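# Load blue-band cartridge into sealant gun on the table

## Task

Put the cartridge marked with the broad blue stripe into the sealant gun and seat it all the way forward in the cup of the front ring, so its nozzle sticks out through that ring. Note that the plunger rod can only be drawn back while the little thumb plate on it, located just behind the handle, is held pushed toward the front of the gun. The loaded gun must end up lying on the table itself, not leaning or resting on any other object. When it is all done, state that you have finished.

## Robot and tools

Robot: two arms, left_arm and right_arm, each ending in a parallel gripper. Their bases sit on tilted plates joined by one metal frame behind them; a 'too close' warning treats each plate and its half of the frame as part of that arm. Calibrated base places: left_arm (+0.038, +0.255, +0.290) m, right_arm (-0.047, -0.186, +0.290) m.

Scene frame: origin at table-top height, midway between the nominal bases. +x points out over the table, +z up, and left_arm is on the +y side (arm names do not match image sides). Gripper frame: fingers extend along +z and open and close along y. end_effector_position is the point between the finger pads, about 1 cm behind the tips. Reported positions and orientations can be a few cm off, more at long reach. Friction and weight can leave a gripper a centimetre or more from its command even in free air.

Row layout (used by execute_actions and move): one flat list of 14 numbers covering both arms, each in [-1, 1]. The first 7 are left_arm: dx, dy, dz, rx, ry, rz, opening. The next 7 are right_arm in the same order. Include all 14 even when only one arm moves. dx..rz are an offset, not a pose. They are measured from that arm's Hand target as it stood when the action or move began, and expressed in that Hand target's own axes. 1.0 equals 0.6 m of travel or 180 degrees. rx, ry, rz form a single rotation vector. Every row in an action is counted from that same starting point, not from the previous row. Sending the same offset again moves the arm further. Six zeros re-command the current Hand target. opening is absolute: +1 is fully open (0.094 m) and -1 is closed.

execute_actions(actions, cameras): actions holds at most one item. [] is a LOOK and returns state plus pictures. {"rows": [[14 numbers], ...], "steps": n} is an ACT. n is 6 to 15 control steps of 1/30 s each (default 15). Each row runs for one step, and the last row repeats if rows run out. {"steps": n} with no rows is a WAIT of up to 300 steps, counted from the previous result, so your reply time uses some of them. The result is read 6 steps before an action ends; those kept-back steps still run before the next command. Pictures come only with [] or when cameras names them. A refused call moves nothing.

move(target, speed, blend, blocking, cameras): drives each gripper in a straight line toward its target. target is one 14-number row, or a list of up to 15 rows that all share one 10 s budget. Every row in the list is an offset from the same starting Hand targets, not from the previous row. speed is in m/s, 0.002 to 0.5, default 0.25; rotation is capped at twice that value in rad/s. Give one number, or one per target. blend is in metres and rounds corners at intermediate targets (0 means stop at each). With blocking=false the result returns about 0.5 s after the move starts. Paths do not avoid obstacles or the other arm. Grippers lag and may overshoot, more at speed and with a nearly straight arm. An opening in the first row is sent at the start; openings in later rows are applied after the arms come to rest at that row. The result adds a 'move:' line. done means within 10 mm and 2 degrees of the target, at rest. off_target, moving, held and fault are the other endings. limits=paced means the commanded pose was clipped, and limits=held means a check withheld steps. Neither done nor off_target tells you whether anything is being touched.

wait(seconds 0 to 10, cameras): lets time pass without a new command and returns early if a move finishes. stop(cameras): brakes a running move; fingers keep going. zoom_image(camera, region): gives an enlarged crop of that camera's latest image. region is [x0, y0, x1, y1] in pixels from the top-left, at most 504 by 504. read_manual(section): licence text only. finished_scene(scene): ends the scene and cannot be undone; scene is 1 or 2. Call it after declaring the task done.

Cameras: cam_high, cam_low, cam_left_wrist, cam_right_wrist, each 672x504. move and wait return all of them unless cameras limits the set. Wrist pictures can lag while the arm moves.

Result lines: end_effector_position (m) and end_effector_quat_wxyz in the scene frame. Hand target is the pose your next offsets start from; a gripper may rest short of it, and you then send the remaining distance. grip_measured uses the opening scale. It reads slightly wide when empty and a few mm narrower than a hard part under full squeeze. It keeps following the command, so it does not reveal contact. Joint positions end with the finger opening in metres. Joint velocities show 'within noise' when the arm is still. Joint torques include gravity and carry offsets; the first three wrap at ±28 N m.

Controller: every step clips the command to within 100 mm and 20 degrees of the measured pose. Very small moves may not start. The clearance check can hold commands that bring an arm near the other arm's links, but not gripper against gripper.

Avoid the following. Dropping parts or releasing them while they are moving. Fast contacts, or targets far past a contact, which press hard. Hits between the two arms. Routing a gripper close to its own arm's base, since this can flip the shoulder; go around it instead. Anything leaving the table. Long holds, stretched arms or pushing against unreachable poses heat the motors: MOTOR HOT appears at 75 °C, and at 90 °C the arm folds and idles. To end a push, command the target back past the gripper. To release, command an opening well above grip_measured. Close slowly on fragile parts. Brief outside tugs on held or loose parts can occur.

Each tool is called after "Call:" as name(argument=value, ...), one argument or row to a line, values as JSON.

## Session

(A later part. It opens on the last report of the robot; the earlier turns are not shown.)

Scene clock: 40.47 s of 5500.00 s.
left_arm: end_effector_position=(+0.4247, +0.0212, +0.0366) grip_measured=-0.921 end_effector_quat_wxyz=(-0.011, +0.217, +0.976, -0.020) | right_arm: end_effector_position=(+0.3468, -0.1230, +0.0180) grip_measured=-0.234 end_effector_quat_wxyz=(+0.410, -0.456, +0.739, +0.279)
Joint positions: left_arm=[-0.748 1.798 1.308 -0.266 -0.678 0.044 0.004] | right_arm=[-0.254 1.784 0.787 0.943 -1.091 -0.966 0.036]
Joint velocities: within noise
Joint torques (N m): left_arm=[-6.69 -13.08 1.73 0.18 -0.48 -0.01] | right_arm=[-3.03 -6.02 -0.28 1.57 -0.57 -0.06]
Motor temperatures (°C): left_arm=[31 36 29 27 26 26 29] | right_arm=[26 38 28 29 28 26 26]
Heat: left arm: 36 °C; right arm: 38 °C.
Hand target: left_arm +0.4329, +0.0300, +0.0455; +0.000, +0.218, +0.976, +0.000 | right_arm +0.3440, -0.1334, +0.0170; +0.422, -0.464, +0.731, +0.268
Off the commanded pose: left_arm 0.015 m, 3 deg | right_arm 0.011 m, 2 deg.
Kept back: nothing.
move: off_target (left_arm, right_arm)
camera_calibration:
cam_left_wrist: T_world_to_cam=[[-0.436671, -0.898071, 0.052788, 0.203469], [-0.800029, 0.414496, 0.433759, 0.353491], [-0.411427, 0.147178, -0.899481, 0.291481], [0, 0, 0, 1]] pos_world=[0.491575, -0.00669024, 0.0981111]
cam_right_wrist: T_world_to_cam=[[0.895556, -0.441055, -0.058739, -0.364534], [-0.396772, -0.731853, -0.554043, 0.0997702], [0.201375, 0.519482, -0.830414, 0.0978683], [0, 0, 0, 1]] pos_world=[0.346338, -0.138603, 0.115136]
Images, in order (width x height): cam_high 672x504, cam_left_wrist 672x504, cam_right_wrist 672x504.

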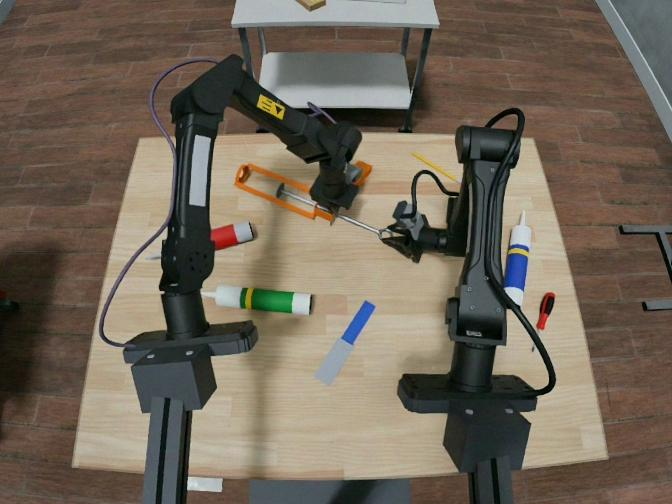

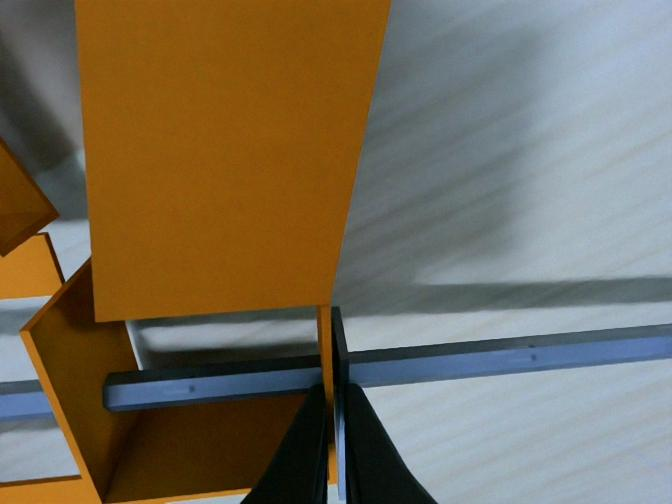

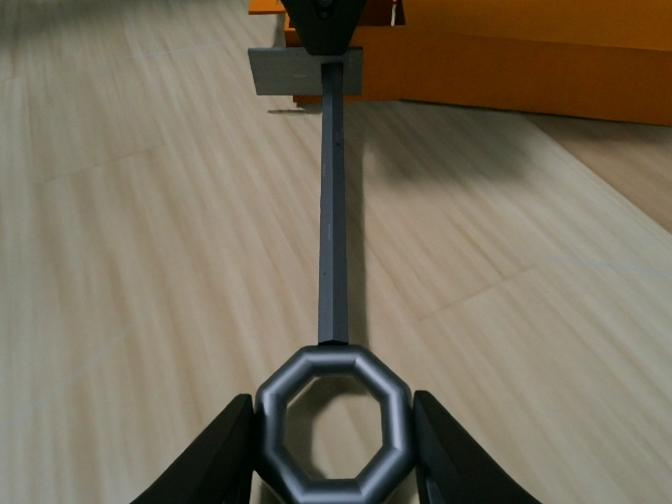

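Call:
move(
  target=[0,0,0,0,0,0,-1, 0.07,0,-0.1212,0,0,0,-0.5],
  speed=0.06,
  cameras=["cam_high","cam_left_wrist","cam_right_wrist"],
)

Scene clock: 42.50 s of 5500.00 s.
left_arm: end_effector_position=(+0.4237, +0.0189, +0.0377) grip_measured=-0.921 end_effector_quat_wxyz=(-0.011, +0.218, +0.976, -0.024) | right_arm: end_effector_position=(+0.3141, -0.1933, +0.0178) grip_measured=-0.234 end_effector_quat_wxyz=(+0.414, -0.452, +0.737, +0.284)
Joint positions: left_arm=[-0.753 1.798 1.308 -0.267 -0.673 0.042 0.004] | right_arm=[-0.48 1.877 0.79 1.017 -1.327 -0.979 0.036]
Joint velocities: within noise
Joint torques (N m): left_arm=[-6.38 -13.04 1.76 0.19 -0.53 0.01] | right_arm=[-5.63 -5.31 0.02 1.27 -0.61 -0.21]
Motor temperatures (°C): left_arm=[31 36 29 27 26 26 29] | right_arm=[26 38 28 29 28 26 26]
Heat: left arm: 36 °C; right arm: 38 °C.
Hand target: left_arm +0.4330, +0.0301, +0.0454; +0.000, +0.218, +0.976, +0.000 | right_arm +0.3084, -0.2096, +0.0170; +0.422, -0.464, +0.731, +0.268
Off the commanded pose: left_arm 0.016 m, 3 deg | right_arm 0.017 m, 3 deg.
Kept back: nothing.
move: off_target (left_arm, right_arm)
camera_calibration:
cam_left_wrist: T_world_to_cam=[[-0.43792, -0.896983, 0.060401, 0.201097], [-0.798378, 0.418907, 0.432562, 0.352478], [-0.413303, 0.141204, -0.899579, 0.293334], [0, 0, 0, 1]] pos_world=[0.490711, -0.00869504, 0.0992626]
cam_right_wrist: T_world_to_cam=[[0.894015, -0.443305, -0.0649454, -0.366136], [-0.399218, -0.72239, -0.564603, 0.037938], [0.203375, 0.530691, -0.822803, 0.142238], [0, 0, 0, 1]] pos_world=[0.313549, -0.210388, 0.114675]
Images, in order (width x height): cam_high 672x504, cam_left_wrist 672x504, cam_right_wrist 672x504.

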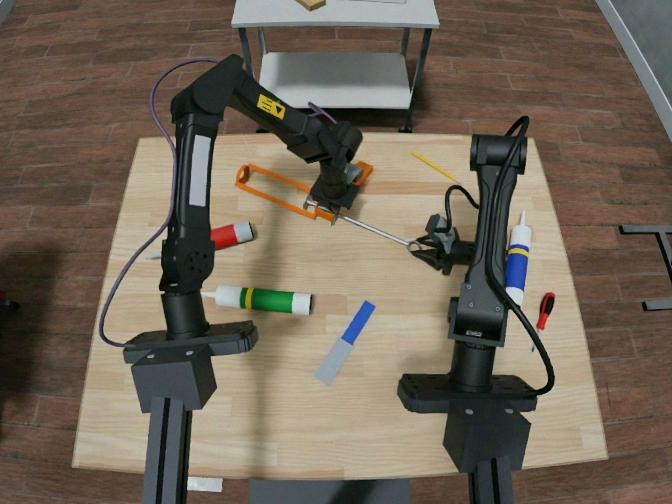

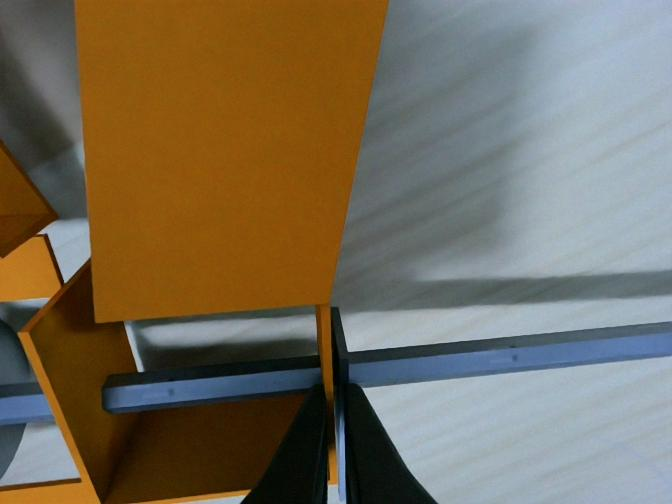

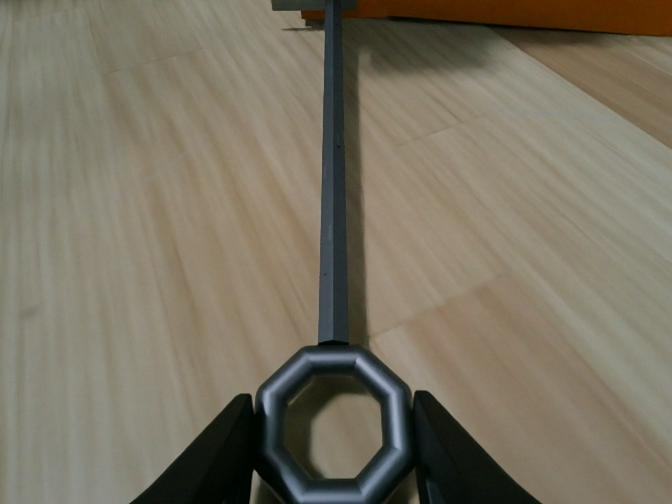

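Call:
move(
  target=[0,0,0,0,0,0,-1, 0.025,0,-0.0433,0,0,0,-0.5],
  speed=0.05,
  cameras=["cam_high","cam_left_wrist"],
)

Call:
zoom_image(
  camera="cam_high",
  region=[220, 130, 480, 280],
)

Scene clock: 43.73 s of 5500.00 s.
left_arm: end_effector_position=(+0.4231, +0.0176, +0.0384) grip_measured=-0.921 end_effector_quat_wxyz=(-0.011, +0.218, +0.976, -0.026) | right_arm: end_effector_position=(+0.3030, -0.2179, +0.0175) grip_measured=-0.234 end_effector_quat_wxyz=(+0.416, -0.450, +0.736, +0.287)
Joint positions: left_arm=[-0.755 1.798 1.308 -0.269 -0.671 0.04 0.004] | right_arm=[-0.554 1.921 0.815 1.017 -1.41 -0.995 0.036]
Joint velocities: within noise
Joint torques (N m): left_arm=[-6.2 -13.03 1.77 0.2 -0.55 0.02] | right_arm=[-6.64 -5.11 0.02 1.14 -0.58 -0.31]
Motor temperatures (°C): left_arm=[31 37 29 27 26 26 29] | right_arm=[26 38 28 29 28 26 26]
Heat: left arm: 37 °C; right arm: 38 °C.
Hand target: left_arm +0.4329, +0.0301, +0.0455; +0.000, +0.218, +0.976, +0.000 | right_arm +0.2956, -0.2367, +0.0170; +0.422, -0.464, +0.731, +0.268
Off the commanded pose: left_arm 0.017 m, 3 deg | right_arm 0.020 m, 3 deg.
Kept back: nothing.
move: off_target (left_arm, right_arm)
camera_calibration:
cam_left_wrist: T_world_to_cam=[[-0.438564, -0.896427, 0.0638748, 0.199815], [-0.797446, 0.420943, 0.432303, 0.351764], [-0.414416, 0.138656, -0.899463, 0.294385], [0, 0, 0, 1]] pos_world=[0.490142, -0.00977132, 0.0999568]
Images, in order (width x height): cam_high 672x504, cam_left_wrist 672x504.

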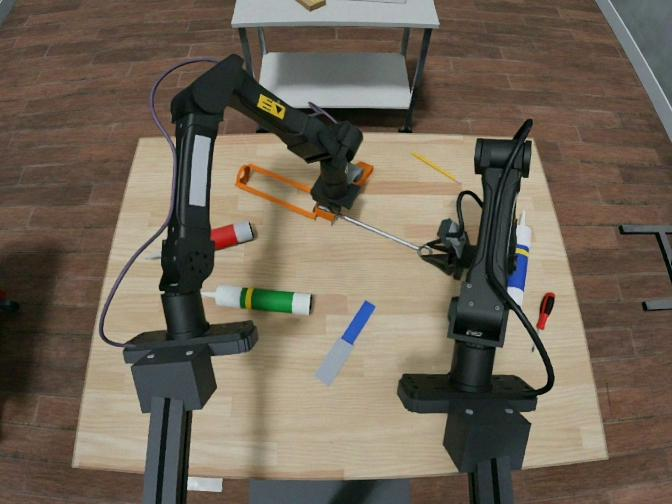

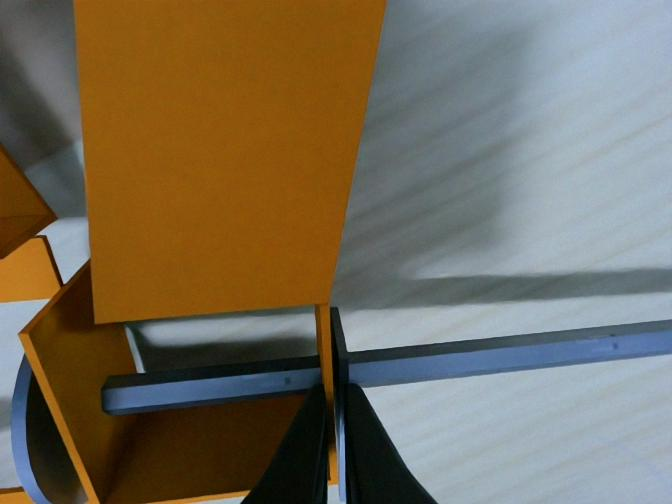

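Scaled by 1.938 from the camera's 672x504 image, which has a finer 960x720 frame.

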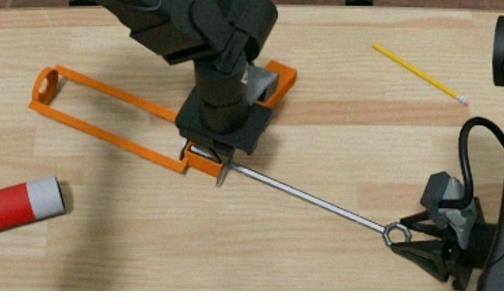

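Call:
move(
  target=[0,0,0,0,0,0,-1, 0.0105,0,-0.0182,0,0,0,-0.5],
  speed=0.05,
  cameras=["cam_left_wrist"],
)

Scene clock: 44.70 s of 5500.00 s.
left_arm: end_effector_position=(+0.4209, +0.0146, +0.0388) grip_measured=-0.921 end_effector_quat_wxyz=(-0.013, +0.218, +0.975, -0.034) | right_arm: end_effector_position=(+0.2987, -0.2266, +0.0190) grip_measured=-0.234 end_effector_quat_wxyz=(+0.420, -0.451, +0.732, +0.292)
Joint positions: left_arm=[-0.757 1.798 1.306 -0.269 -0.656 0.039 0.004] | right_arm=[-0.583 1.938 0.829 1.017 -1.452 -1.002 0.036]
Joint velocities: within noise
Joint torques (N m): left_arm=[-6.06 -13 1.96 0.2 -0.71 0.03] | right_arm=[-7.23 -4.89 0.08 1.06 -0.5 -0.34]
Motor temperatures (°C): left_arm=[31 37 29 27 26 26 29] | right_arm=[26 38 28 29 28 26 26]
Heat: left arm: 37 °C; right arm: 38 °C.
Hand target: left_arm +0.4330, +0.0301, +0.0454; +0.000, +0.218, +0.976, +0.000 | right_arm +0.2901, -0.2481, +0.0170; +0.422, -0.464, +0.731, +0.268
Off the commanded pose: left_arm 0.021 m, 4 deg | right_arm 0.023 m, 3 deg.
Kept back: nothing.
move: off_target (left_arm, right_arm)
camera_calibration:
cam_left_wrist: T_world_to_cam=[[-0.438701, -0.895012, 0.0805918, 0.195445], [-0.793934, 0.428038, 0.431801, 0.349532], [-0.420964, 0.125447, -0.898361, 0.297219], [0, 0, 0, 1]] pos_world=[0.488365, -0.0119727, 0.10033]
Images, in order (width x height): cam_left_wrist 672x504.

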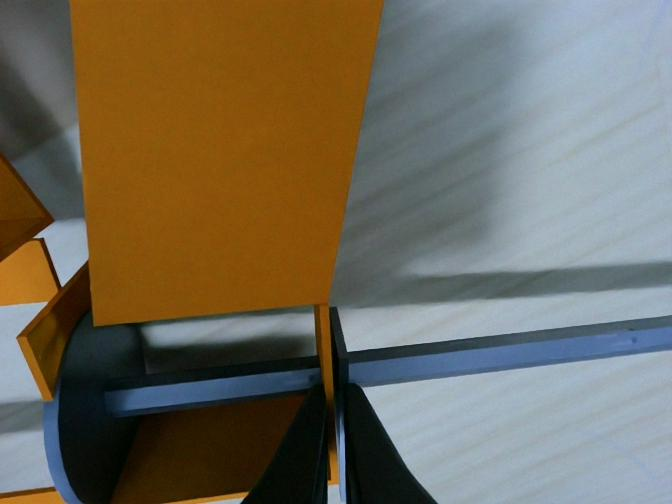

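Call:
zoom_image(
  camera="cam_left_wrist",
  region=[0, 230, 250, 504],
)

Call:
zoom_image(
  camera="cam_high",
  region=[270, 170, 400, 260],
)

Scaled by 1.839 from the camera's 672x504 image, which has a finer 960x720 frame.

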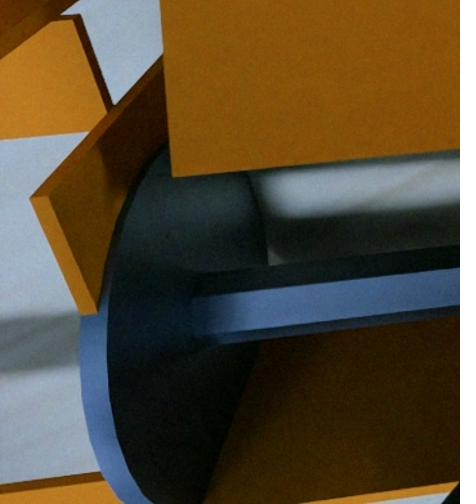

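This scene's latest camera images include none from cam_high. They are from: cam_left_wrist. cam_high's image comes with the result of a call that names it in "cameras".

Call:
move(
  target=[0,0,0,0,0,0,-1, -0.022,0,0.038,0,0,0,-0.5],
  speed=0.05,
  cameras=["cam_left_wrist","cam_high"],
)

Call:
zoom_image(
  camera="cam_left_wrist",
  region=[0, 230, 250, 504],
)

Call:
zoom_image(
  camera="cam_high",
  region=[270, 170, 400, 260],
)

Scene clock: 46.33 s of 5500.00 s.
left_arm: end_effector_position=(+0.4213, +0.0162, +0.0387) grip_measured=-0.921 end_effector_quat_wxyz=(-0.013, +0.219, +0.975, -0.029) | right_arm: end_effector_position=(+0.2979, -0.2227, +0.0154) grip_measured=-0.234 end_effector_quat_wxyz=(+0.415, -0.450, +0.737, +0.286)
Joint positions: left_arm=[-0.757 1.798 1.306 -0.27 -0.665 0.039 0.004] | right_arm=[-0.569 1.938 0.817 1.025 -1.421 -1.002 0.036]
Joint velocities: within noise
Joint torques (N m): left_arm=[-6.05 -13.01 1.95 0.2 -0.6 0.03] | right_arm=[-2.56 -7.56 -1.02 1.17 -0.17 -0.05]
Motor temperatures (°C): left_arm=[31 38 29 27 26 26 29] | right_arm=[26 37 28 29 28 26 26]
Heat: left arm: 38 °C; right arm: 37 °C.
Hand target: left_arm +0.4330, +0.0301, +0.0454; +0.000, +0.218, +0.976, +0.000 | right_arm +0.3014, -0.2242, +0.0170; +0.422, -0.464, +0.731, +0.268
Off the commanded pose: left_arm 0.019 m, 4 deg | right_arm 0.004 m, 3 deg.
Kept back: nothing.
move: off_target (left_arm, right_arm)
camera_calibration:
cam_left_wrist: T_world_to_cam=[[-0.439926, -0.895183, 0.0715041, 0.197936], [-0.794545, 0.425101, 0.433574, 0.349387], [-0.418525, 0.133927, -0.898276, 0.295895], [0, 0, 0, 1]] pos_world=[0.48852, -0.010964, 0.100157]
Images, in order (width x height): cam_high 672x504, cam_left_wrist 672x504.

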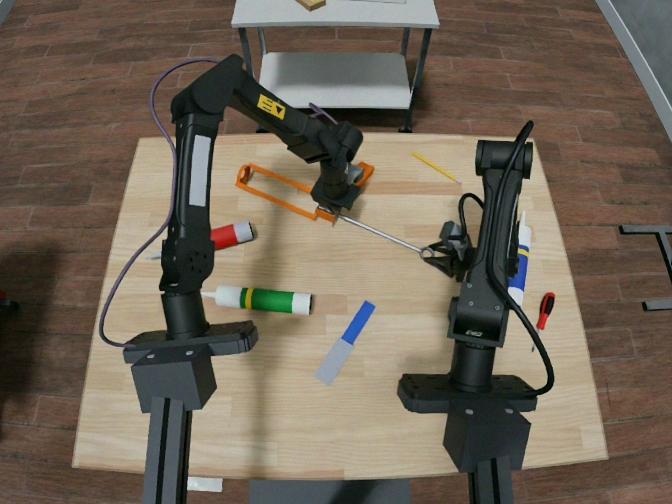

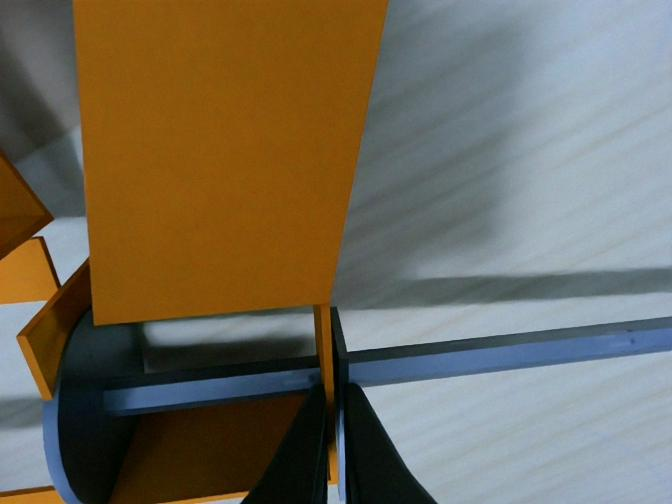

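Scaled by 1.839 from the camera's 672x504 image, which has a finer 960x720 frame.

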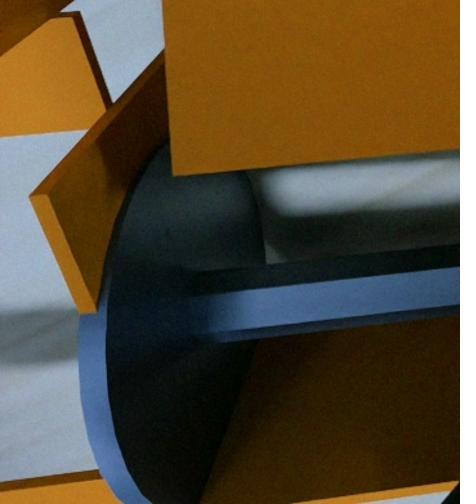

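Scaled by 3.877 from the camera's 672x504 image, which has a finer 960x720 frame.

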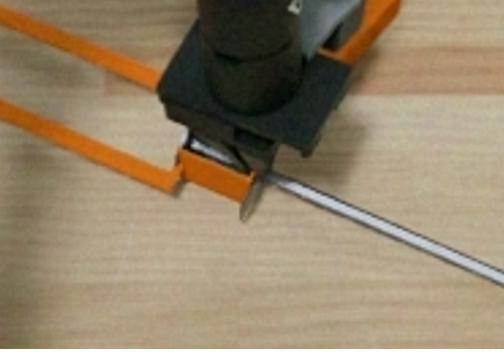

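Call:
move(
  target=[0.004,-0.026,0,0,0,0,-1, 0,0,0,0,0,0,-0.5],
  speed=0.05,
  cameras=["cam_left_wrist"],
)

Call:
move(
  target=[0,0,0,0,0,0,-0.5, 0,0,0,0,0,0,-0.5],
  cameras=["cam_left_wrist"],
)

Scene clock: 47.53 s of 5500.00 s.
left_arm: end_effector_position=(+0.4217, +0.0167, +0.0394) grip_measured=-0.921 end_effector_quat_wxyz=(-0.012, +0.212, +0.977, -0.025) | right_arm: end_effector_position=(+0.2981, -0.2220, +0.0153) grip_measured=-0.234 end_effector_quat_wxyz=(+0.415, -0.450, +0.737, +0.286)
Joint positions: left_arm=[-0.76 1.798 1.306 -0.27 -0.676 0.024 0.004] | right_arm=[-0.567 1.938 0.817 1.026 -1.419 -1.002 0.036]
Joint velocities: within noise
Joint torques (N m): left_arm=[-8.38 -10.22 2.17 0.28 -0.71 -0.09] | right_arm=[-2.67 -7.54 -1.07 1.18 -0.18 -0.04]
Motor temperatures (°C): left_arm=[31 38 29 27 26 26 29] | right_arm=[26 37 28 29 28 26 26]
Heat: left arm: 38 °C; right arm: 37 °C.
Hand target: left_arm +0.4242, +0.0170, +0.0454; +0.000, +0.218, +0.976, +0.000 | right_arm +0.3014, -0.2242, +0.0170; +0.422, -0.464, +0.731, +0.268
Off the commanded pose: left_arm 0.007 m, 3 deg | right_arm 0.004 m, 3 deg.
Kept back: nothing.
move: off_target (left_arm, right_arm)
camera_calibration:
cam_left_wrist: T_world_to_cam=[[-0.427951, -0.901619, 0.0627861, 0.193963], [-0.801928, 0.410837, 0.433733, 0.352611], [-0.416856, 0.135266, -0.898851, 0.295926], [0, 0, 0, 1]] pos_world=[0.489134, -0.0100134, 0.100876]
Images, in order (width x height): cam_left_wrist 672x504.

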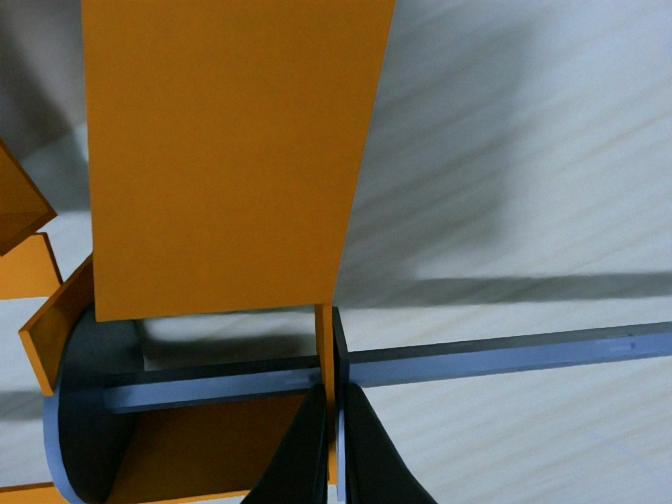

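Scene clock: 48.23 s of 5500.00 s.
left_arm: end_effector_position=(+0.4266, +0.0248, +0.0409) grip_measured=-0.502 end_effector_quat_wxyz=(-0.003, +0.213, +0.977, +0.005) | right_arm: end_effector_position=(+0.2984, -0.2221, +0.0143) grip_measured=-0.234 end_effector_quat_wxyz=(+0.414, -0.450, +0.738, +0.284)
Joint positions: left_arm=[-0.767 1.798 1.306 -0.267 -0.745 0.022 0.023] | right_arm=[-0.565 1.938 0.816 1.026 -1.412 -1.002 0.036]
Joint velocities: within noise
Joint torques (N m): left_arm=[-7.79 -10.07 2.25 0.27 -0.12 -0.07] | right_arm=[-2.76 -7.51 -1.06 1.19 -0.25 -0.04]
Motor temperatures (°C): left_arm=[31 38 29 27 26 26 29] | right_arm=[26 37 28 29 28 26 26]
Heat: left arm: 38 °C; right arm: 37 °C.
Hand target: left_arm +0.4242, +0.0169, +0.0455; +0.000, +0.218, +0.976, +0.000 | right_arm +0.3014, -0.2243, +0.0170; +0.422, -0.464, +0.731, +0.268
Off the commanded pose: left_arm 0.009 m, 1 deg | right_arm 0.004 m, 3 deg.
Kept back: nothing.
move: off_target (right_arm)
camera_calibration:
cam_left_wrist: T_world_to_cam=[[-0.429614, -0.903012, -0.00111055, 0.206588], [-0.814724, 0.38708, 0.431733, 0.358609], [-0.38943, 0.186383, -0.902001, 0.285391], [0, 0, 0, 1]] pos_world=[0.49206, -0.00545046, 0.102829]
Images, in order (width x height): cam_left_wrist 672x504.

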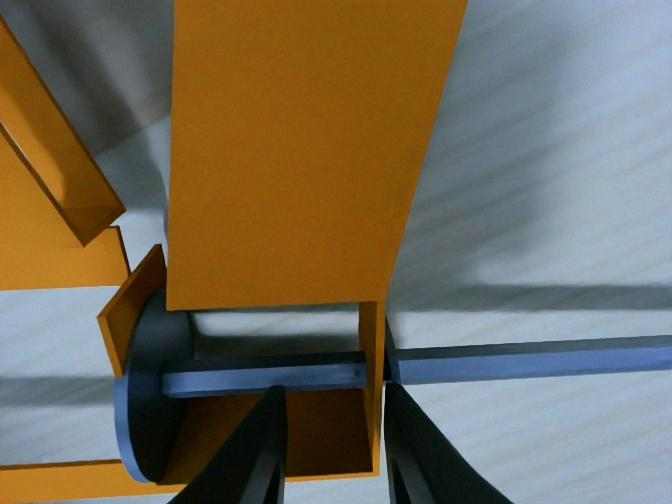

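Call:
move(
  target=[0,0,-0.2,0,0,0,-0.4, 0,0,0,0,0,0,-0.5],
  speed=0.15,
  cameras=["cam_left_wrist","cam_high"],
)

Call:
move(
  target=[0,0,0,0,0,0,0, 0,0,0,0,0,0,0.1],
  speed=0.15,
  cameras=["cam_right_wrist"],
)

Scene clock: 50.10 s of 5500.00 s.
left_arm: end_effector_position=(+0.4151, +0.0177, +0.1540) grip_measured=-0.402 end_effector_quat_wxyz=(-0.014, +0.228, +0.974, +0.003) | right_arm: end_effector_position=(+0.2984, -0.2221, +0.0143) grip_measured=-0.234 end_effector_quat_wxyz=(+0.414, -0.450, +0.738, +0.284)
Joint positions: left_arm=[-1.025 1.629 1.355 -0.726 -0.898 -0.257 0.028] | right_arm=[-0.565 1.938 0.816 1.026 -1.412 -1.002 0.036]
Joint velocities: within noise
Joint torques (N m): left_arm=[-7.61 -10.02 4.3 0.12 -0.13 -0.06] | right_arm=[-2.76 -7.53 -1.05 1.19 -0.25 -0.04]
Motor temperatures (°C): left_arm=[31 38 29 27 26 26 29] | right_arm=[26 37 28 29 28 26 26]
Heat: left arm: 38 °C; right arm: 37 °C.
Hand target: left_arm +0.4242, +0.0169, +0.1655; +0.000, +0.218, +0.976, +0.000 | right_arm +0.3014, -0.2243, +0.0170; +0.422, -0.464, +0.731, +0.268
Off the commanded pose: left_arm 0.015 m, 2 deg | right_arm 0.005 m, 3 deg.
Kept back: nothing.
move: off_target (left_arm, right_arm)
camera_calibration:
cam_left_wrist: T_world_to_cam=[[-0.45765, -0.88908, 0.00963804, 0.205118], [-0.79243, 0.412768, 0.449085, 0.290866], [-0.403251, 0.197886, -0.893437, 0.388458], [0, 0, 0, 1]] pos_world=[0.48101, -0.0145643, 0.214462]
Images, in order (width x height): cam_high 672x504, cam_left_wrist 672x504.

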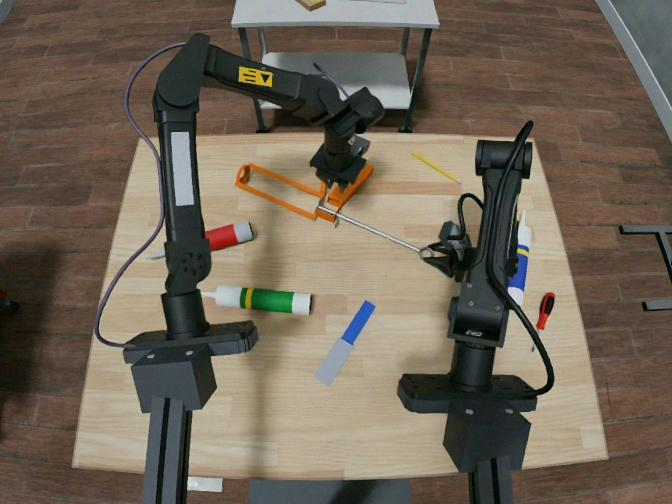

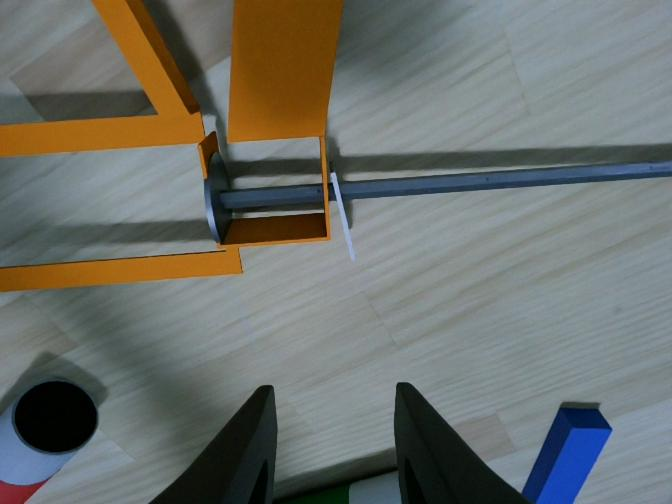

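Scene clock: 50.80 s of 5500.00 s.
left_arm: end_effector_position=(+0.4147, +0.0181, +0.1540) grip_measured=-0.002 end_effector_quat_wxyz=(-0.014, +0.226, +0.974, +0.003) | right_arm: end_effector_position=(+0.2985, -0.2223, +0.0141) grip_measured=+0.098 end_effector_quat_wxyz=(+0.414, -0.450, +0.739, +0.283)
Joint positions: left_arm=[-1.025 1.629 1.355 -0.729 -0.898 -0.265 0.047] | right_arm=[-0.565 1.938 0.816 1.026 -1.41 -1.002 0.052]
Joint velocities: within noise
Joint torques (N m): left_arm=[-7.61 -10 4.36 0.11 -0.13 -0.07] | right_arm=[-2.76 -7.51 -1.06 1.19 -0.26 -0.04]
Motor temperatures (°C): left_arm=[31 38 29 27 26 26 29] | right_arm=[26 37 28 29 28 26 26]
Heat: left arm: 38 °C; right arm: 37 °C.
Hand target: left_arm +0.4242, +0.0169, +0.1655; +0.000, +0.218, +0.976, +0.000 | right_arm +0.3014, -0.2243, +0.0170; +0.422, -0.464, +0.731, +0.268
Off the commanded pose: left_arm 0.015 m, 2 deg | right_arm 0.005 m, 3 deg.
Kept back: nothing.
move: off_target (left_arm, right_arm)
camera_calibration:
cam_right_wrist: T_world_to_cam=[[0.892001, -0.447067, -0.0668184, -0.365513], [-0.403497, -0.720844, -0.563537, 0.0102936], [0.203773, 0.529637, -0.823384, 0.157351], [0, 0, 0, 1]] pos_world=[0.298128, -0.239328, 0.110938]
Images, in order (width x height): cam_right_wrist 672x504.

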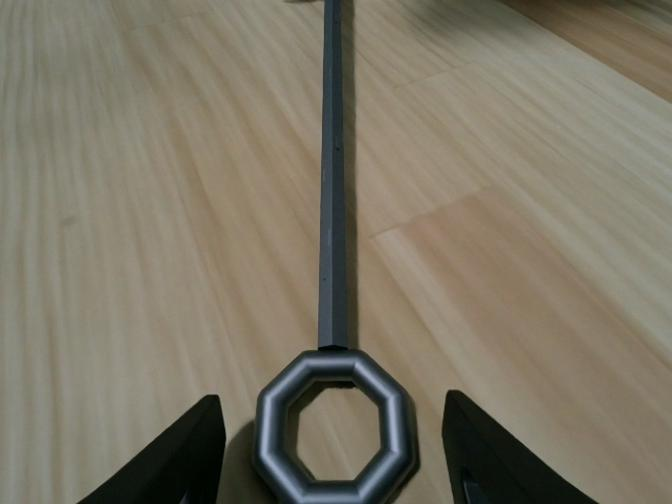

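Call:
move(
  target=[
    [0.1,0.07,-0.1,0,0,0,0, 0,0,-0.133,0,0,0,0.4],
    [0.404,0.27,-0.13,0,0,0,0, -0.2035,0,-0.2577,0,0.333,0,0.4],
  ],
  speed=0.2,
  blend=0.02,
  cameras=["cam_high","cam_right_wrist"],
)

Scene clock: 56.13 s of 5500.00 s.
left_arm: end_effector_position=(+0.2732, +0.2635, +0.2437) grip_measured=-0.002 end_effector_quat_wxyz=(-0.006, +0.210, +0.978, -0.012) | right_arm: end_effector_position=(+0.2617, -0.2922, +0.1915) grip_measured=+0.398 end_effector_quat_wxyz=(-0.004, -0.536, +0.844, +0.010)
Joint positions: left_arm=[-1.267 0.415 0.639 -1.476 -0.99 -0.625 0.047] | right_arm=[-0.812 0.723 0.757 -0.707 -0.585 -1.644 0.066]
Joint velocities: left_arm=[-0.076 0.032 0.007 -0.139 -0.022 -0.198 0] | right_arm=[within noise]
Joint torques (N m): left_arm=[0.84 1.43 2.84 0.17 -0.14 -0.06] | right_arm=[0.38 -5.93 6.13 -0.11 0.1 0.1]
Motor temperatures (°C): left_arm=[31 37 29 27 26 26 29] | right_arm=[26 38 28 28 28 26 26]
Heat: left arm: 37 °C; right arm: 38 °C.
Hand target: left_arm +0.2738, +0.2667, +0.2435; +0.000, +0.218, +0.976, +0.000 | right_arm +0.2704, -0.2902, +0.2001; +0.000, -0.536, +0.844, +0.000
Off the commanded pose: left_arm 0.003 m, 2 deg | right_arm 0.012 m, 1 deg.
Kept back: nothing.
move: off_target (right_arm)
camera_calibration:
cam_right_wrist: T_world_to_cam=[[0.893956, -0.447779, -0.0183645, -0.362063], [-0.397182, -0.810592, 0.430334, -0.173214], [-0.207581, -0.377406, -0.902483, 0.205743], [0, 0, 0, 1]] pos_world=[0.297579, -0.224881, 0.25357]
Images, in order (width x height): cam_high 672x504, cam_right_wrist 672x504.

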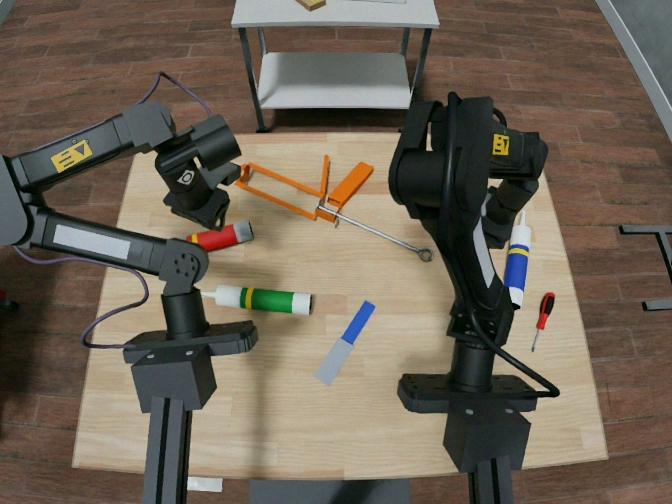

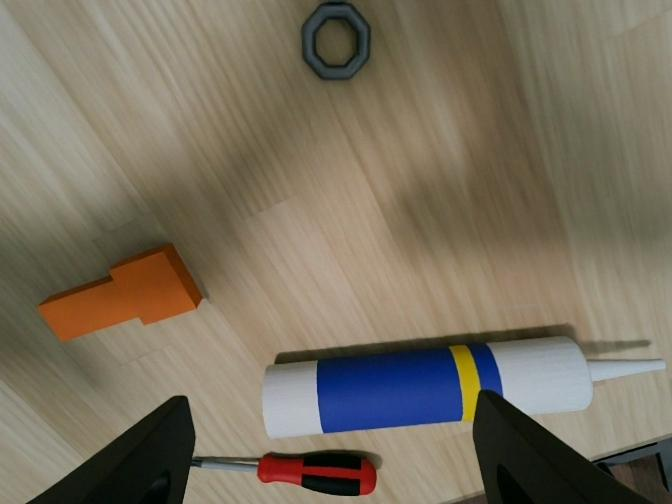

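Call:
move(
  target=[0,0,0,0,0,0,0, -0.7625,0.0095,0.117,0,0,0,0.4],
  speed=0.3,
  cameras=["cam_high","cam_right_wrist"],
)

Scene clock: 59.90 s of 5500.00 s.
left_arm: end_effector_position=(+0.2722, +0.2655, +0.2438) grip_measured=-0.002 end_effector_quat_wxyz=(-0.007, +0.212, +0.977, -0.007) | right_arm: end_effector_position=(+0.4658, +0.1106, +0.1223) grip_measured=+0.398 end_effector_quat_wxyz=(-0.004, -0.533, +0.846, -0.008)
Joint positions: left_arm=[-1.289 0.427 0.639 -1.511 -1.001 -0.671 0.047] | right_arm=[0.862 2.103 2.378 -1.098 0.819 -0.571 0.066]
Joint velocities: within noise
Joint torques (N m): left_arm=[0.8 1.66 2.82 0.18 -0.15 -0.06] | right_arm=[9.74 -7.54 6.26 -0.1 0.15 0.09]
Motor temperatures (°C): left_arm=[31 36 29 27 26 26 29] | right_arm=[27 38 28 28 28 26 26]
Heat: left arm: 36 °C; right arm: 38 °C.
Hand target: left_arm +0.2738, +0.2667, +0.2435; +0.000, +0.218, +0.976, +0.000 | right_arm +0.4600, +0.1264, +0.1303; +0.000, -0.536, +0.844, +0.000
Off the commanded pose: left_arm 0.002 m, 1 deg | right_arm 0.019 m, 1 deg.
Kept back: nothing.
move: off_target (right_arm)
camera_calibration:
cam_right_wrist: T_world_to_cam=[[0.891166, -0.453502, 0.012607, -0.367329], [-0.41059, -0.794398, 0.447603, 0.266532], [-0.192974, -0.404065, -0.894144, 0.332747], [0, 0, 0, 1]] pos_world=[0.500998, 0.179599, 0.182854]
Images, in order (width x height): cam_high 672x504, cam_right_wrist 672x504.

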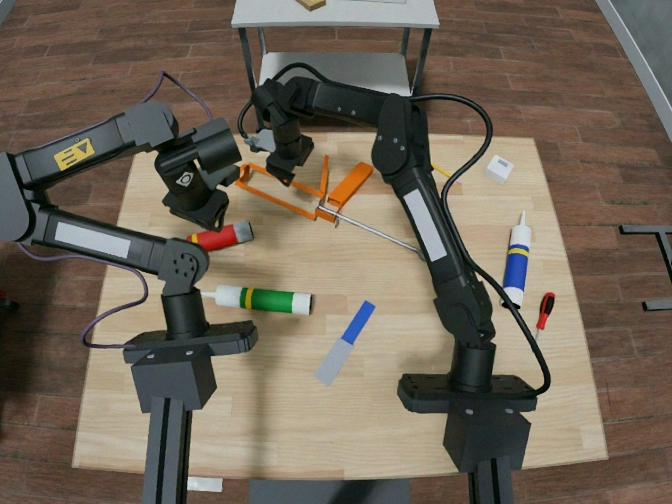

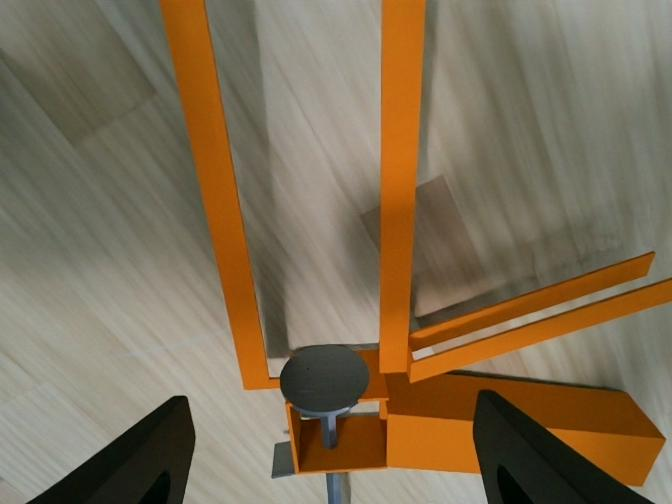

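Call:
move(
  target=[0,0,0,0,0,0,0, 0.9988,-0.087,-0.02,0,0,0.46,0.5],
  speed=0.3,
  cameras=["cam_high","cam_right_wrist"],
)

Scene clock: 63.40 s of 5500.00 s.
left_arm: end_effector_position=(+0.2722, +0.2655, +0.2438) grip_measured=-0.002 end_effector_quat_wxyz=(-0.007, +0.211, +0.977, -0.007) | right_arm: end_effector_position=(+0.2493, -0.4326, +0.1385) grip_measured=+0.498 end_effector_quat_wxyz=(-0.007, +0.159, +0.987, -0.002)
Joint positions: left_arm=[-1.289 0.427 0.639 -1.511 -1.001 -0.674 0.047] | right_arm=[-1.118 1.333 0.971 -0.472 -0.798 -0.455 0.07]
Joint velocities: within noise
Joint torques (N m): left_arm=[0.79 1.66 2.81 0.15 -0.15 -0.07] | right_arm=[-4.85 -4.26 4.52 -0.01 -0.16 -0.14]
Motor temperatures (°C): left_arm=[30 35 29 27 26 26 29] | right_arm=[27 39 29 28 28 26 26]
Heat: left arm: 35 °C; right arm: 39 °C.
Hand target: left_arm +0.2738, +0.2667, +0.2435; +0.000, +0.218, +0.976, +0.000 | right_arm +0.2522, -0.4382, +0.1417; +0.000, +0.156, +0.988, +0.001
Off the commanded pose: left_arm 0.002 m, 1 deg | right_arm 0.007 m, 1 deg.
Kept back: nothing.
move: done
camera_calibration:
cam_right_wrist: T_world_to_cam=[[-0.338471, -0.940924, 0.0099928, -0.324843], [-0.840442, 0.307067, 0.446505, 0.322734], [-0.423196, 0.142731, -0.894725, 0.380026], [0, 0, 0, 1]] pos_world=[0.322114, -0.458995, 0.199163]
Images, in order (width x height): cam_high 672x504, cam_right_wrist 672x504.

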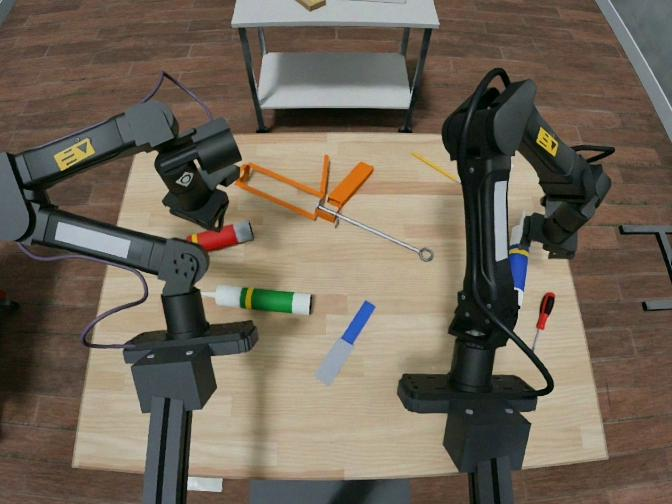

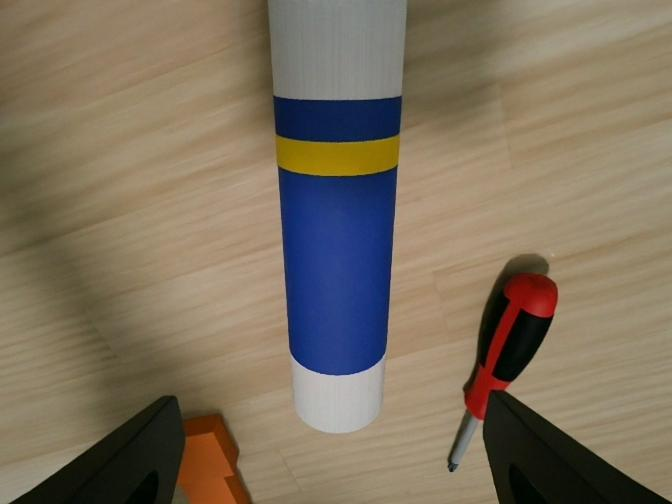

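Call:
move(
  target=[0,0,0,0,0,0,0, 0.033,0,0.12,0,0,0,0.7],
  speed=0.2,
  cameras=["cam_right_wrist"],
)

Scene clock: 65.33 s of 5500.00 s.
left_arm: end_effector_position=(+0.2722, +0.2655, +0.2438) grip_measured=-0.002 end_effector_quat_wxyz=(-0.007, +0.211, +0.977, -0.007) | right_arm: end_effector_position=(+0.2345, -0.4286, +0.0737) grip_measured=+0.698 end_effector_quat_wxyz=(-0.003, +0.153, +0.988, +0.006)
Joint positions: left_arm=[-1.289 0.427 0.639 -1.511 -1.001 -0.674 0.047] | right_arm=[-0.979 1.482 0.881 -0.141 -0.718 -0.332 0.08]
Joint velocities: within noise
Joint torques (N m): left_arm=[0.77 1.66 2.82 0.16 -0.15 -0.07] | right_arm=[-3.22 -4.94 1.74 0.42 0.14 0.08]
Motor temperatures (°C): left_arm=[30 35 29 27 26 26 28] | right_arm=[27 38 29 28 28 26 26]
Heat: left arm: 35 °C; right arm: 38 °C.
Hand target: left_arm +0.2738, +0.2667, +0.2435; +0.000, +0.218, +0.976, +0.000 | right_arm +0.2334, -0.4321, +0.0698; +0.000, +0.156, +0.988, +0.000
Off the commanded pose: left_arm 0.002 m, 1 deg | right_arm 0.005 m, 1 deg.
Kept back: nothing.
move: done
camera_calibration:
cam_right_wrist: T_world_to_cam=[[-0.32645, -0.945181, -0.00795187, -0.328766], [-0.849425, 0.289666, 0.441102, 0.333036], [-0.414618, 0.150752, -0.897422, 0.316848], [0, 0, 0, 1]] pos_world=[0.306935, -0.454978, 0.134829]
Images, in order (width x height): cam_right_wrist 672x504.

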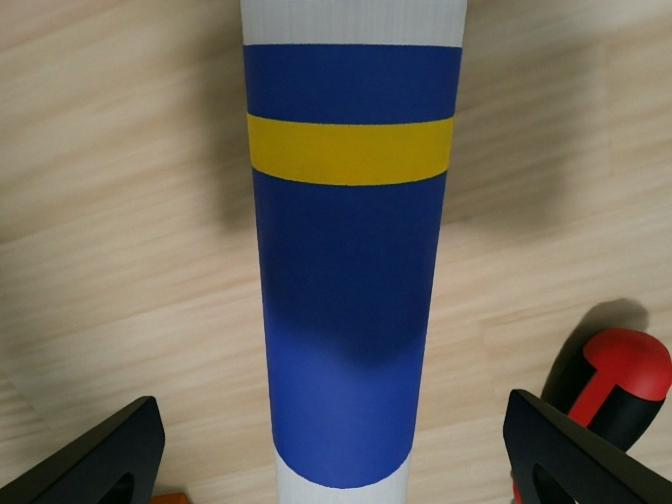

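Call:
move(
  target=[0,0,0,0,0,0,0, 0.021,-0.0075,0.0665,0,0,0,0.5],
  speed=0.12,
  cameras=["cam_right_wrist"],
)

Call:
move(
  target=[0,0,0,0,0,0,0, 0,0,0,0,0,0,-0.3],
  speed=0.1,
  cameras=["cam_right_wrist"],
)

Scene clock: 69.10 s of 5500.00 s.
left_arm: end_effector_position=(+0.2720, +0.2657, +0.2438) grip_measured=-0.002 end_effector_quat_wxyz=(-0.007, +0.210, +0.978, -0.007) | right_arm: end_effector_position=(+0.2216, -0.4294, +0.0339) grip_measured=+0.502 end_effector_quat_wxyz=(-0.003, +0.152, +0.988, +0.006)
Joint positions: left_arm=[-1.289 0.427 0.639 -1.513 -1.001 -0.677 0.047] | right_arm=[-0.914 1.613 0.865 0.041 -0.669 -0.278 0.071]
Joint velocities: within noise
Joint torques (N m): left_arm=[0.77 1.66 2.81 0.16 -0.15 -0.07] | right_arm=[-3.52 -5.11 1.11 0.45 0.15 0.09]
Motor temperatures (°C): left_arm=[30 34 29 27 26 26 28] | right_arm=[27 38 28 28 28 26 26]
Heat: left arm: 34 °C; right arm: 38 °C.
Hand target: left_arm +0.2738, +0.2667, +0.2435; +0.000, +0.218, +0.976, +0.000 | right_arm +0.2201, -0.4325, +0.0299; +0.000, +0.156, +0.988, +0.000
Off the commanded pose: left_arm 0.002 m, 1 deg | right_arm 0.005 m, 1 deg.
Kept back: nothing.
move: done
camera_calibration:
cam_right_wrist: T_world_to_cam=[[-0.324635, -0.945809, -0.00757587, -0.334759], [-0.849728, 0.28812, 0.441531, 0.339258], [-0.415422, 0.149774, -0.897214, 0.275644], [0, 0, 0, 1]] pos_world=[0.294111, -0.455649, 0.0949826]
Images, in order (width x height): cam_right_wrist 672x504.

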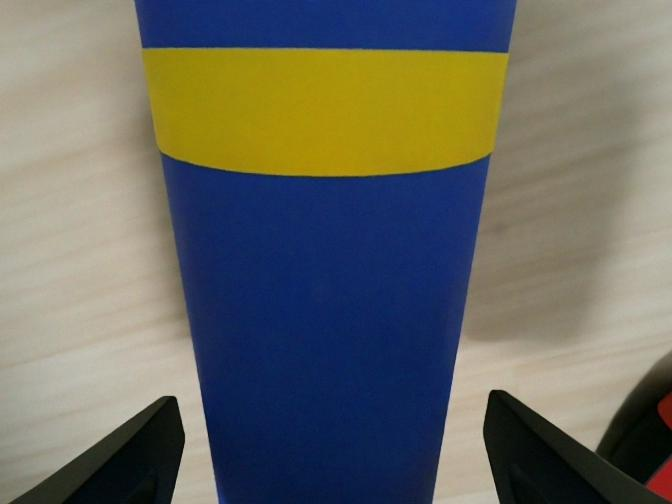

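Scene clock: 69.80 s of 5500.00 s.
left_arm: end_effector_position=(+0.2720, +0.2657, +0.2438) grip_measured=-0.002 end_effector_quat_wxyz=(-0.007, +0.210, +0.978, -0.007) | right_arm: end_effector_position=(+0.2223, -0.4283, +0.0339) grip_measured=+0.007 end_effector_quat_wxyz=(-0.001, +0.156, +0.988, +0.009)
Joint positions: left_arm=[-1.289 0.427 0.639 -1.513 -1.001 -0.677 0.047] | right_arm=[-0.914 1.613 0.864 0.043 -0.677 -0.269 0.047]
Joint velocities: within noise
Joint torques (N m): left_arm=[0.77 1.66 2.81 0.16 -0.15 -0.06] | right_arm=[-3.51 -5.09 1.16 0.46 0.14 0.08]
Motor temperatures (°C): left_arm=[30 34 29 27 26 26 28] | right_arm=[27 38 28 28 28 26 26]
Heat: left arm: 34 °C; right arm: 38 °C.
Hand target: left_arm +0.2738, +0.2667, +0.2435; +0.000, +0.218, +0.976, +0.000 | right_arm +0.2200, -0.4324, +0.0299; +0.000, +0.156, +0.988, +0.000
Off the commanded pose: left_arm 0.002 m, 1 deg | right_arm 0.006 m, 1 deg.
Kept back: nothing.
move: done
camera_calibration:
cam_right_wrist: T_world_to_cam=[[-0.332901, -0.942845, -0.0147995, -0.330099], [-0.849191, 0.292937, 0.439389, 0.341563], [-0.40994, 0.158841, -0.898175, 0.278457], [0, 0, 0, 1]] pos_world=[0.294312, -0.455519, 0.0951392]
Images, in order (width x height): cam_right_wrist 672x504.

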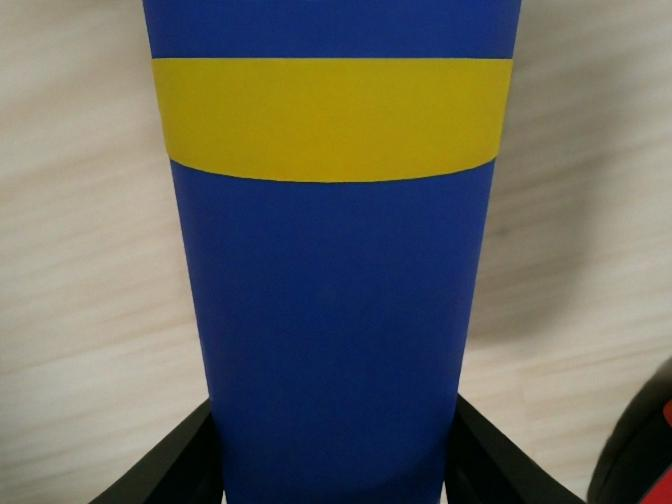

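Call:
move(
  target=[0,0,0,0,0,0,0, 0,0,-0.22,0,0,0,-0.3],
  speed=0.15,
  cameras=["cam_high","cam_right_wrist"],
)

Call:
zoom_image(
  camera="cam_high",
  region=[220, 140, 440, 290],
)

Scene clock: 72.47 s of 5500.00 s.
left_arm: end_effector_position=(+0.2720, +0.2657, +0.2438) grip_measured=-0.002 end_effector_quat_wxyz=(-0.007, +0.209, +0.978, -0.007) | right_arm: end_effector_position=(+0.2059, -0.4230, +0.1454) grip_measured=+0.011 end_effector_quat_wxyz=(-0.022, +0.174, +0.984, +0.018)
Joint positions: left_arm=[-1.289 0.427 0.639 -1.513 -1.001 -0.68 0.047] | right_arm=[-1.212 1.34 0.878 -0.526 -0.869 -0.588 0.047]
Joint velocities: within noise
Joint torques (N m): left_arm=[0.77 1.66 2.81 0.16 -0.15 -0.07] | right_arm=[-6.45 -7.28 4.55 -0.14 -0.18 -0.13]
Motor temperatures (°C): left_arm=[30 34 29 27 26 26 28] | right_arm=[27 38 28 28 28 26 26]
Heat: left arm: 34 °C; right arm: 38 °C.
Hand target: left_arm +0.2738, +0.2667, +0.2435; +0.000, +0.218, +0.976, +0.000 | right_arm +0.2200, -0.4325, +0.1619; +0.000, +0.156, +0.988, +0.000
Off the commanded pose: left_arm 0.002 m, 2 deg | right_arm 0.024 m, 4 deg.
Kept back: nothing.
move: off_target (right_arm)
camera_calibration:
cam_right_wrist: T_world_to_cam=[[-0.366946, -0.929957, -0.0230425, -0.315232], [-0.820834, 0.312034, 0.4784, 0.273584], [-0.437702, 0.194461, -0.877839, 0.388916], [0, 0, 0, 1]] pos_world=[0.279123, -0.454148, 0.20326]
Images, in order (width x height): cam_high 672x504, cam_right_wrist 672x504.

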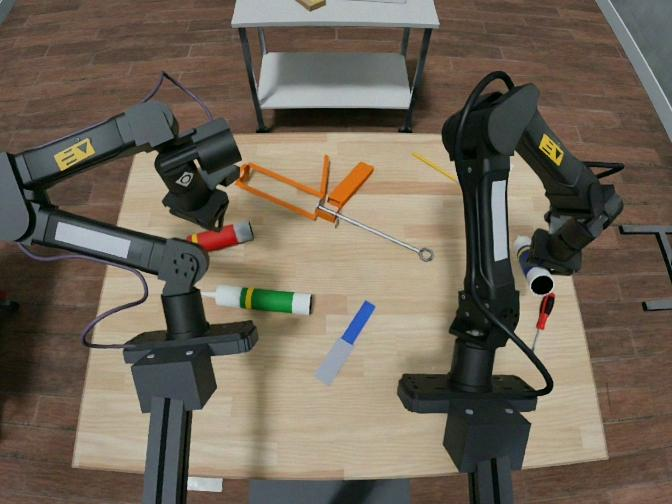

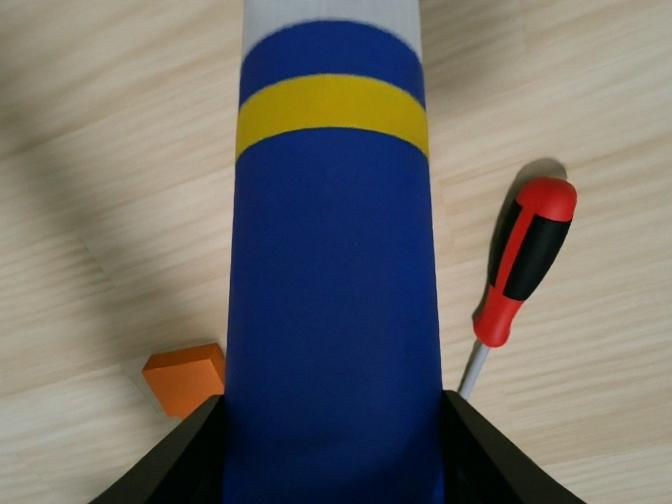

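Scaled by 2.291 from the camera's 672x504 image, which has a finer 960x720 frame.

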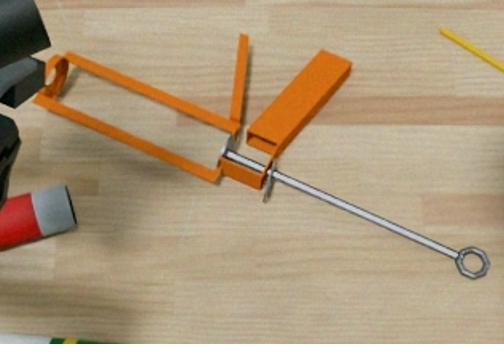

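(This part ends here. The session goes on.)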